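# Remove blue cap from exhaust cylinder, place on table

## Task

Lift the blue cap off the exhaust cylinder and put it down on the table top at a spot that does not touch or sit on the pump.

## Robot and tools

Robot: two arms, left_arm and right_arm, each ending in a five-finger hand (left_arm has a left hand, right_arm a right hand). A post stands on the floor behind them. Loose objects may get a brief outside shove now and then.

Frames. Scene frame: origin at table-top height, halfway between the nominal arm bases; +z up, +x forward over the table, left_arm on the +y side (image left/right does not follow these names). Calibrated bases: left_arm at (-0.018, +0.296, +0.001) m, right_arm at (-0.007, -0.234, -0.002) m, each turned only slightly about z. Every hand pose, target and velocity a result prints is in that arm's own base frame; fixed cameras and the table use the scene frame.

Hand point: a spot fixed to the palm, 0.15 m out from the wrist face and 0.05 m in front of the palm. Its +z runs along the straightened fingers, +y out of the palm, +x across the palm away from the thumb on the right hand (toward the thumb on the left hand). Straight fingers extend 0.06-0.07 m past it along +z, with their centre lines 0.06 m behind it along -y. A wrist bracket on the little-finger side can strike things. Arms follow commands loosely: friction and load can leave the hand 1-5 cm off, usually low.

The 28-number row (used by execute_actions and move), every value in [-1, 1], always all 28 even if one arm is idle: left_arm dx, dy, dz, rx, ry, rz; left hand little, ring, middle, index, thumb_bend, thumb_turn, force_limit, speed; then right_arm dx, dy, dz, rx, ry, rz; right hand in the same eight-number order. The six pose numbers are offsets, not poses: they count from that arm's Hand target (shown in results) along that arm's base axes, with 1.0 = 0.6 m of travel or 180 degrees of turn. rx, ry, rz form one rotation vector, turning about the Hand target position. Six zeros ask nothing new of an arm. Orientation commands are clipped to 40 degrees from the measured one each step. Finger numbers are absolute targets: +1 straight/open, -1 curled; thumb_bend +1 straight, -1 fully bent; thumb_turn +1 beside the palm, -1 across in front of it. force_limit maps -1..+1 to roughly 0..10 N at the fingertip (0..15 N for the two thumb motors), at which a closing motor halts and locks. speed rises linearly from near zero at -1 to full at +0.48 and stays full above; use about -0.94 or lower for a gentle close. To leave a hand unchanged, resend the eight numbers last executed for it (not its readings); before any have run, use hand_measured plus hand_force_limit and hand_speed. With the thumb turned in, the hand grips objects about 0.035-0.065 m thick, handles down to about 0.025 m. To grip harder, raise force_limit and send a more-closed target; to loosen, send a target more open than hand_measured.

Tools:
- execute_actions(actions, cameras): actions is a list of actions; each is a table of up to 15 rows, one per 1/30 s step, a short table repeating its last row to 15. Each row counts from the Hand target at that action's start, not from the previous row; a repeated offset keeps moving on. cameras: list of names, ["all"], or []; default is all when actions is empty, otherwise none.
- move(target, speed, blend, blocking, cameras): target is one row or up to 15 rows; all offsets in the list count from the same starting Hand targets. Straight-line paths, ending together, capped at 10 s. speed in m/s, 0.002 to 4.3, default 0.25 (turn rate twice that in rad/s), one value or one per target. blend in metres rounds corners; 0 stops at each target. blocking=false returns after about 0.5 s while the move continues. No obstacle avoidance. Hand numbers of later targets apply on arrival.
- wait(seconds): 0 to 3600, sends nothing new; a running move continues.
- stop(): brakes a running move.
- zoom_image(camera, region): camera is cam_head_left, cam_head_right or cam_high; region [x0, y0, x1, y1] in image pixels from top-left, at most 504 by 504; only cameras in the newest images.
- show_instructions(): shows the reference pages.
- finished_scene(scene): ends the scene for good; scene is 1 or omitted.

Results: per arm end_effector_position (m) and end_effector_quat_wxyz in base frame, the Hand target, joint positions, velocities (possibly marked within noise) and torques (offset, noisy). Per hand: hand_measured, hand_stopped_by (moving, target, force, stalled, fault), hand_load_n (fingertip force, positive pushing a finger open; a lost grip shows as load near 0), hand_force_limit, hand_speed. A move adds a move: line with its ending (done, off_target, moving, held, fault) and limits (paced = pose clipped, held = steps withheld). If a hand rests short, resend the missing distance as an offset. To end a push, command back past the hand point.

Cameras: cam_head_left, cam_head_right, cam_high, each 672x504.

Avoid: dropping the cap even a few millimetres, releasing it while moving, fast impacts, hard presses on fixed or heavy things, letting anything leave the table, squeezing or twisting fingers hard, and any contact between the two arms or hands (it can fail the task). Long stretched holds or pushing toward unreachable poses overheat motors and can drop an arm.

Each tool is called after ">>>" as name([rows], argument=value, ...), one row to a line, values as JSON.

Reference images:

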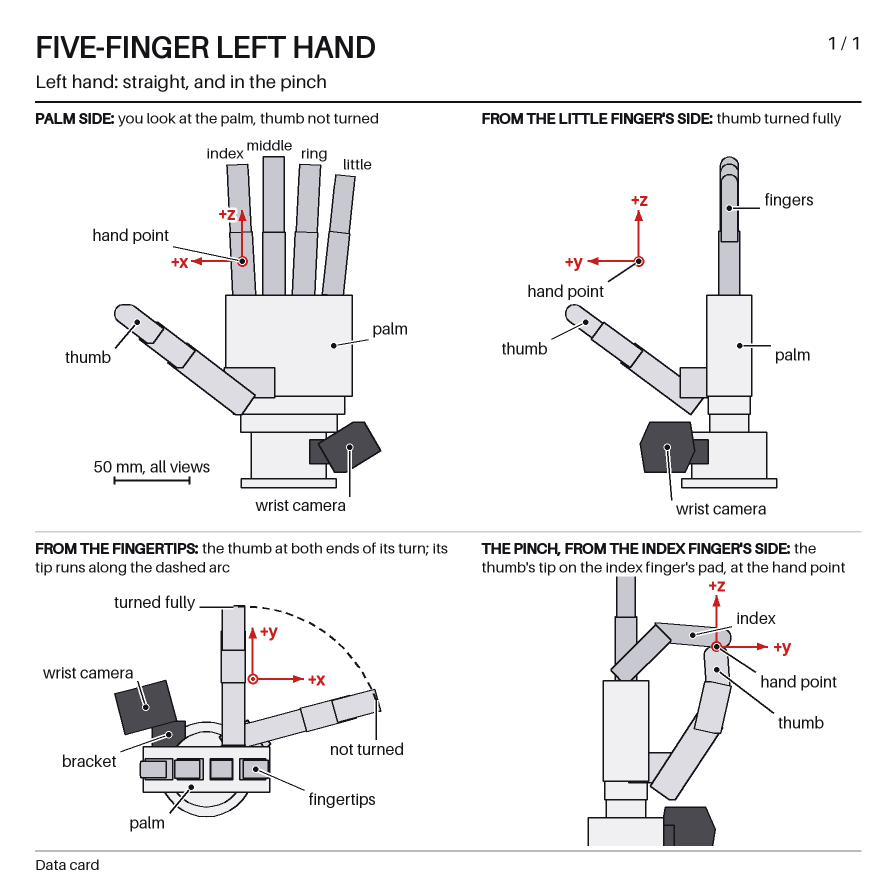

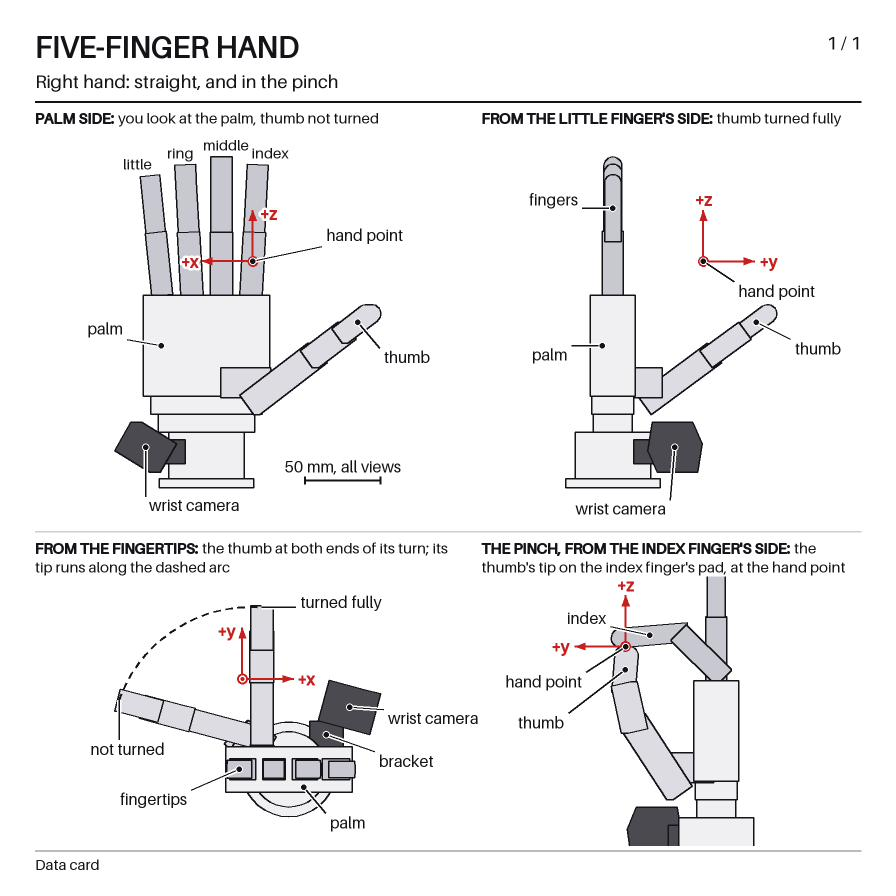

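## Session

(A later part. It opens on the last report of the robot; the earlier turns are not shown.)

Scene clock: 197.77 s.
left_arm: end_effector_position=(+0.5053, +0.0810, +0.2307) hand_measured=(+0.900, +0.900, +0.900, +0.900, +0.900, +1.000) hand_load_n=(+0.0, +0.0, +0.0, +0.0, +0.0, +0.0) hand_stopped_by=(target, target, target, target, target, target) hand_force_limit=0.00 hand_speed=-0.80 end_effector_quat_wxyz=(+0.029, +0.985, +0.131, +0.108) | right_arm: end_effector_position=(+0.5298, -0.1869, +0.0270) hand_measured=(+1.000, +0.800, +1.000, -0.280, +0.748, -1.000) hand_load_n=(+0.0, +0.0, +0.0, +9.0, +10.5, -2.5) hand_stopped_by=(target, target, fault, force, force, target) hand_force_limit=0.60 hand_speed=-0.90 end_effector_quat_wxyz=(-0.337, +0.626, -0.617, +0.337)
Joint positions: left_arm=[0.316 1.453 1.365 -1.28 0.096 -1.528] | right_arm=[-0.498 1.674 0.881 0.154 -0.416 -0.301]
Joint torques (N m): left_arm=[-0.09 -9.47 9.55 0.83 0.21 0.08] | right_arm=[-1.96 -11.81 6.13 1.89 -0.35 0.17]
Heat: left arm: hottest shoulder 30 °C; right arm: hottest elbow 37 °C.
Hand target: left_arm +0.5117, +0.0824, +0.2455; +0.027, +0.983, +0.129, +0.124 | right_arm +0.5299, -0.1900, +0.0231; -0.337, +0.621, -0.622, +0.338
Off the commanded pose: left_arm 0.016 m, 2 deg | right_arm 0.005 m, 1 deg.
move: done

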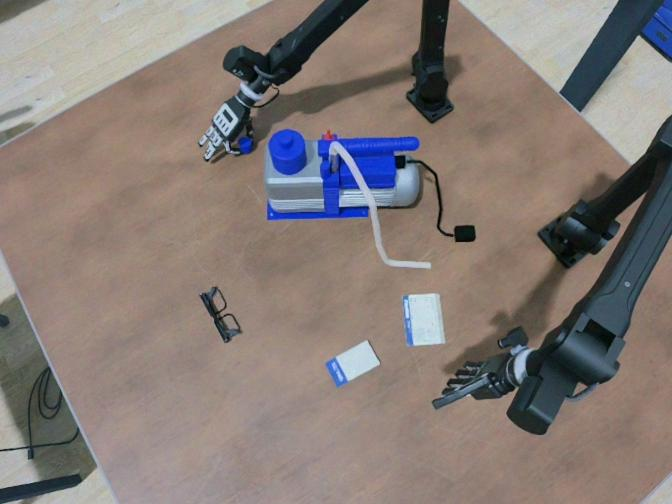

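>>> move(target=[0,0,0,0,0,0,0.9,0.9,0.9,0.9,0.9,1,0,-0.8,0,0,-0.01,0,0,0,1,0.8,0.8,-0.6,0.2,-1,0.6,-0.9], speed=0.03, cameras=["cam_high"])

>>> zoom_image(camera="cam_high", region=[180, 80, 280, 180])

Scene clock: 198.47 s.
left_arm: end_effector_position=(+0.5053, +0.0810, +0.2307) hand_measured=(+0.900, +0.900, +0.900, +0.900, +0.900, +1.000) hand_load_n=(+0.0, +0.0, +0.0, +0.0, +0.0, +0.0) hand_stopped_by=(target, target, target, target, target, target) hand_force_limit=0.00 hand_speed=-0.80 end_effector_quat_wxyz=(+0.029, +0.985, +0.131, +0.108) | right_arm: end_effector_position=(+0.5309, -0.1873, +0.0268) hand_measured=(+1.000, +0.800, +1.000, -0.280, +0.748, -1.000) hand_load_n=(+0.0, +0.0, +0.0, +8.5, +11.5, -2.0) hand_stopped_by=(target, target, fault, force, force, target) hand_force_limit=0.60 hand_speed=-0.90 end_effector_quat_wxyz=(-0.338, +0.624, -0.616, +0.341)
Joint positions: left_arm=[0.316 1.453 1.365 -1.28 0.096 -1.528] | right_arm=[-0.498 1.676 0.877 0.17 -0.416 -0.298]
Joint torques (N m): left_arm=[-0.15 -9.47 9.54 0.83 0.2 0.08] | right_arm=[-1.79 -10.87 5.94 1.95 -0.33 0.12]
Heat: left arm: hottest shoulder 30 °C; right arm: hottest elbow 36 °C.
Hand target: left_arm +0.5117, +0.0824, +0.2455; +0.027, +0.983, +0.129, +0.124 | right_arm +0.5299, -0.1900, +0.0170; -0.337, +0.621, -0.622, +0.338
Off the commanded pose: left_arm 0.016 m, 2 deg | right_arm 0.010 m, 1 deg.
move: done

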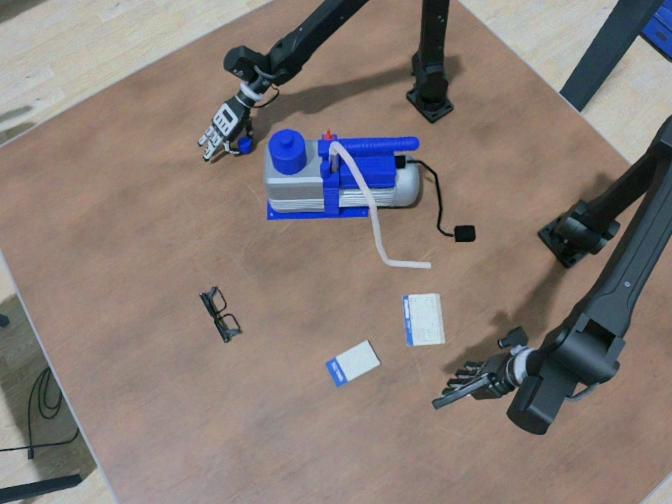

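Scaled by 5.040 from the camera's image (finer frame: 960x720).

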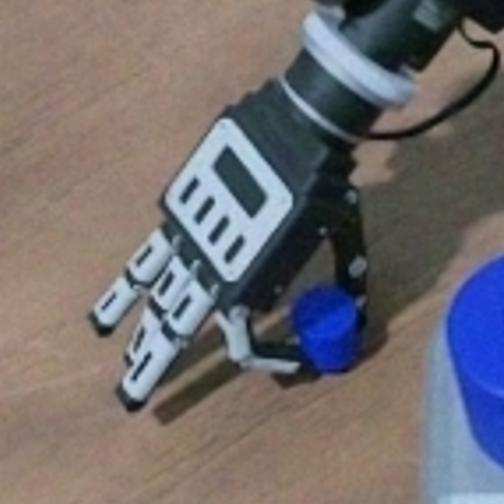

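>>> move([
  [0,0,0,0,0,0,0.9,0.9,0.9,0.9,0.9,1,0,-0.8,-0.001,0.003,0.01,0,0,0,1,0.8,0.8,-0.6,0.2,-1,0.6,-0.9],
  [0,0,0,0,0,0,0.9,0.9,0.9,0.9,0.9,1,0,-0.8,-0.001,0.003,0.01,0,0,0,1,0.8,0.8,-0.2,0.82,-1,0,-0.85],
], speed=0.05, cameras=["cam_high"])

>>> zoom_image(camera="cam_high", region=[180, 80, 280, 180])

Scene clock: 199.83 s.
left_arm: end_effector_position=(+0.5053, +0.0810, +0.2307) hand_measured=(+0.900, +0.900, +0.900, +0.900, +0.900, +1.000) hand_load_n=(+0.0, +0.0, +0.0, +0.0, -0.5, +0.0) hand_stopped_by=(target, target, target, target, target, target) hand_force_limit=0.00 hand_speed=-0.80 end_effector_quat_wxyz=(+0.029, +0.985, +0.131, +0.108) | right_arm: end_effector_position=(+0.5309, -0.1875, +0.0267) hand_measured=(+1.000, +0.800, +1.000, -0.200, +0.820, -1.000) hand_load_n=(+0.0, +0.0, +0.0, +0.0, +0.0, -0.5) hand_stopped_by=(target, target, fault, target, target, target) hand_force_limit=0.00 hand_speed=-0.85 end_effector_quat_wxyz=(-0.338, +0.624, -0.617, +0.341)
Joint positions: left_arm=[0.316 1.453 1.365 -1.28 0.096 -1.528] | right_arm=[-0.498 1.676 0.877 0.17 -0.415 -0.296]
Joint torques (N m): left_arm=[-0.09 -9.41 9.54 0.83 0.21 0.08] | right_arm=[-1.67 -11.99 6 1.29 -0.32 0.14]
Heat: left arm: hottest shoulder 30 °C; right arm: hottest elbow 36 °C.
Hand target: left_arm +0.5117, +0.0824, +0.2455; +0.027, +0.983, +0.129, +0.124 | right_arm +0.5293, -0.1882, +0.0230; -0.337, +0.621, -0.622, +0.338
Off the commanded pose: left_arm 0.016 m, 2 deg | right_arm 0.004 m, 1 deg.
move: done

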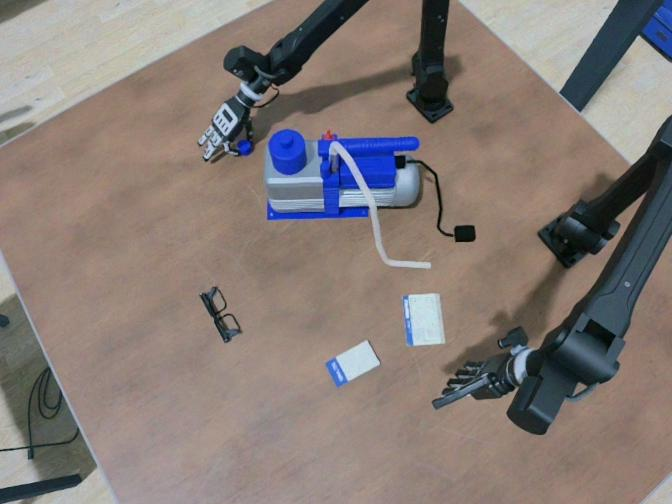

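Scaled by 5.040 from the camera's image (finer frame: 960x720).

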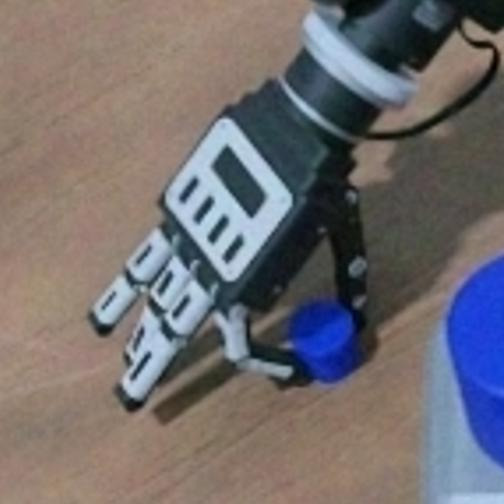

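>>> move([
  [0,0,0,0,0,0,0.9,0.9,0.9,0.9,0.9,1,0,-0.8,0,0,0,0,0,0,1,0.8,0.8,0.3,1,-1,0,-0.7],
  [0,0,0,0,0,0,0.9,0.9,0.9,0.9,0.9,1,0,-0.8,0,0,0.06,0,0,0,1,0.8,0.8,0.3,1,-1,0,-0.7],
  [0,0,0,0,0,0,0.9,0.9,0.9,0.9,0.9,1,0,-0.8,0,0,0.3,0,0,0,1,0.8,0.8,0.3,1,-1,0,-0.7],
  [0,0,0,0,0,0,0.9,0.9,0.9,0.9,0.9,1,0,-0.8,-0.1,-0.15,0.35,0,0,0,1,0.8,0.8,0.3,1,-1,0,-0.7],
], speed=[0.1,0.08,0.2,0.25], blend=[0,0.01,0.02,0], cameras=["all"])

>>> zoom_image(camera="cam_high", region=[180, 80, 320, 220])

>>> zoom_image(camera="cam_head_left", region=[400, 200, 520, 320])

Scene clock: 203.33 s.
left_arm: end_effector_position=(+0.5053, +0.0810, +0.2307) hand_measured=(+0.900, +0.900, +0.900, +0.900, +0.900, +1.000) hand_load_n=(+0.0, +0.0, +0.0, +0.0, -0.5, +0.0) hand_stopped_by=(target, target, target, target, target, target) hand_force_limit=0.00 hand_speed=-0.80 end_effector_quat_wxyz=(+0.029, +0.985, +0.131, +0.108) | right_arm: end_effector_position=(+0.4574, -0.2720, +0.2105) hand_measured=(+1.000, +0.800, +1.000, +0.300, +0.998, -1.000) hand_load_n=(-0.5, +0.0, +0.0, +0.0, +0.0, +0.0) hand_stopped_by=(target, target, fault, target, target, target) hand_force_limit=0.00 hand_speed=-0.70 end_effector_quat_wxyz=(-0.336, +0.616, -0.637, +0.319)
Joint positions: left_arm=[0.316 1.453 1.365 -1.28 0.096 -1.528] | right_arm=[-0.745 1.409 1.159 -0.511 -0.596 -0.449]
Joint torques (N m): left_arm=[-0.09 -9.47 9.55 0.84 0.21 0.08] | right_arm=[-0.91 -11.16 11.38 0.96 -0.57 -0.02]
Heat: left arm: hottest shoulder 30 °C; right arm: hottest elbow 36 °C.
Hand target: left_arm +0.5117, +0.0824, +0.2455; +0.027, +0.983, +0.129, +0.124 | right_arm +0.4694, -0.2781, +0.2332; -0.337, +0.621, -0.621, +0.338
Off the commanded pose: left_arm 0.016 m, 2 deg | right_arm 0.026 m, 3 deg.
move: off_target (right_arm)

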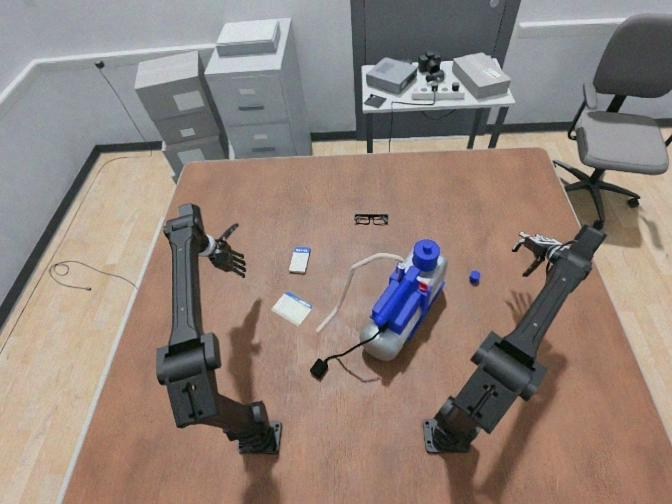

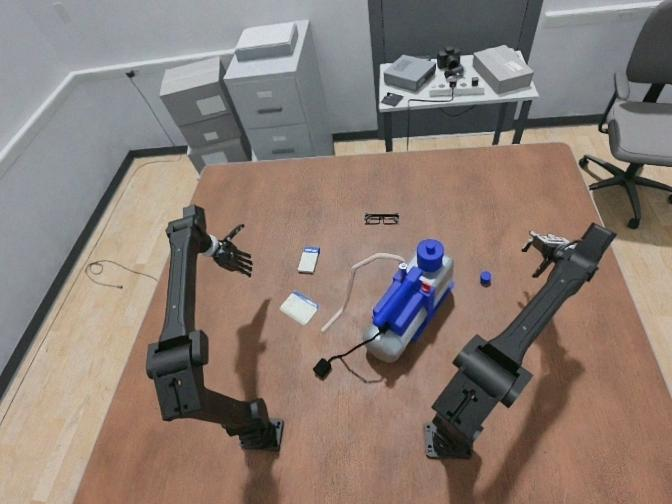

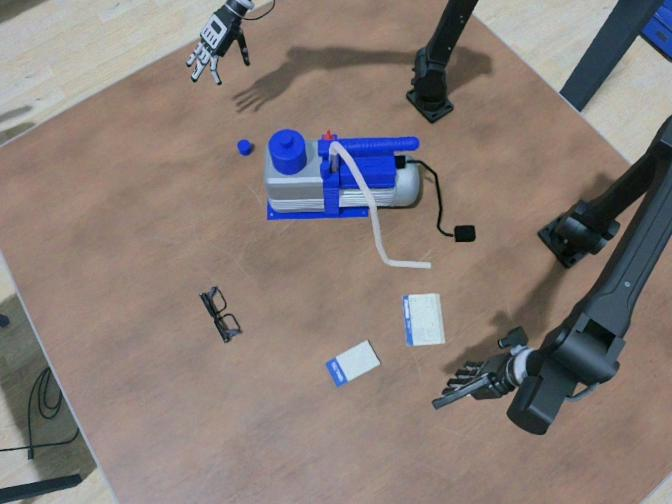

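Scaled by 3.600 from the camera's image (finer frame: 960x720).

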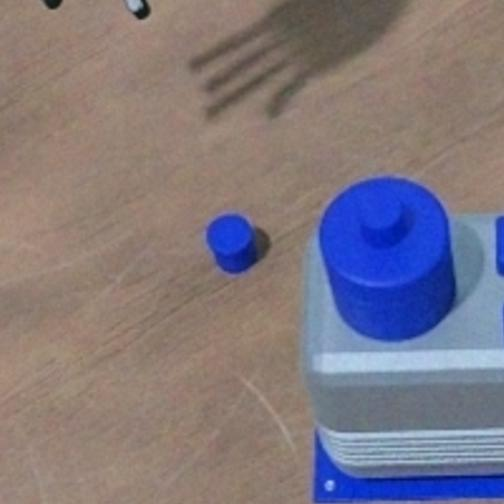

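Scaled by 4.200 from the camera's image (finer frame: 960x720).

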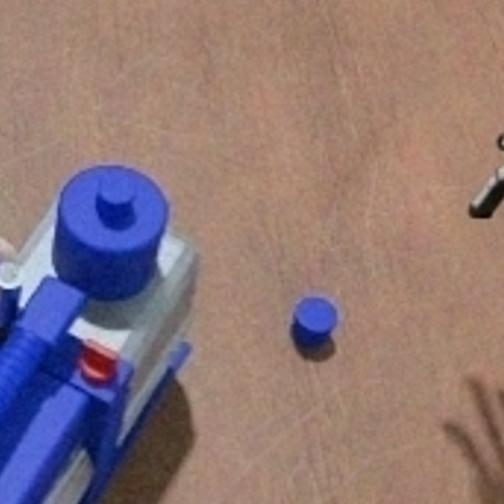

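The cap is standing upright on the table, clear of the pump, and the hand has been pulled back.

>>> finished_scene()

The scene is finished: the task was done.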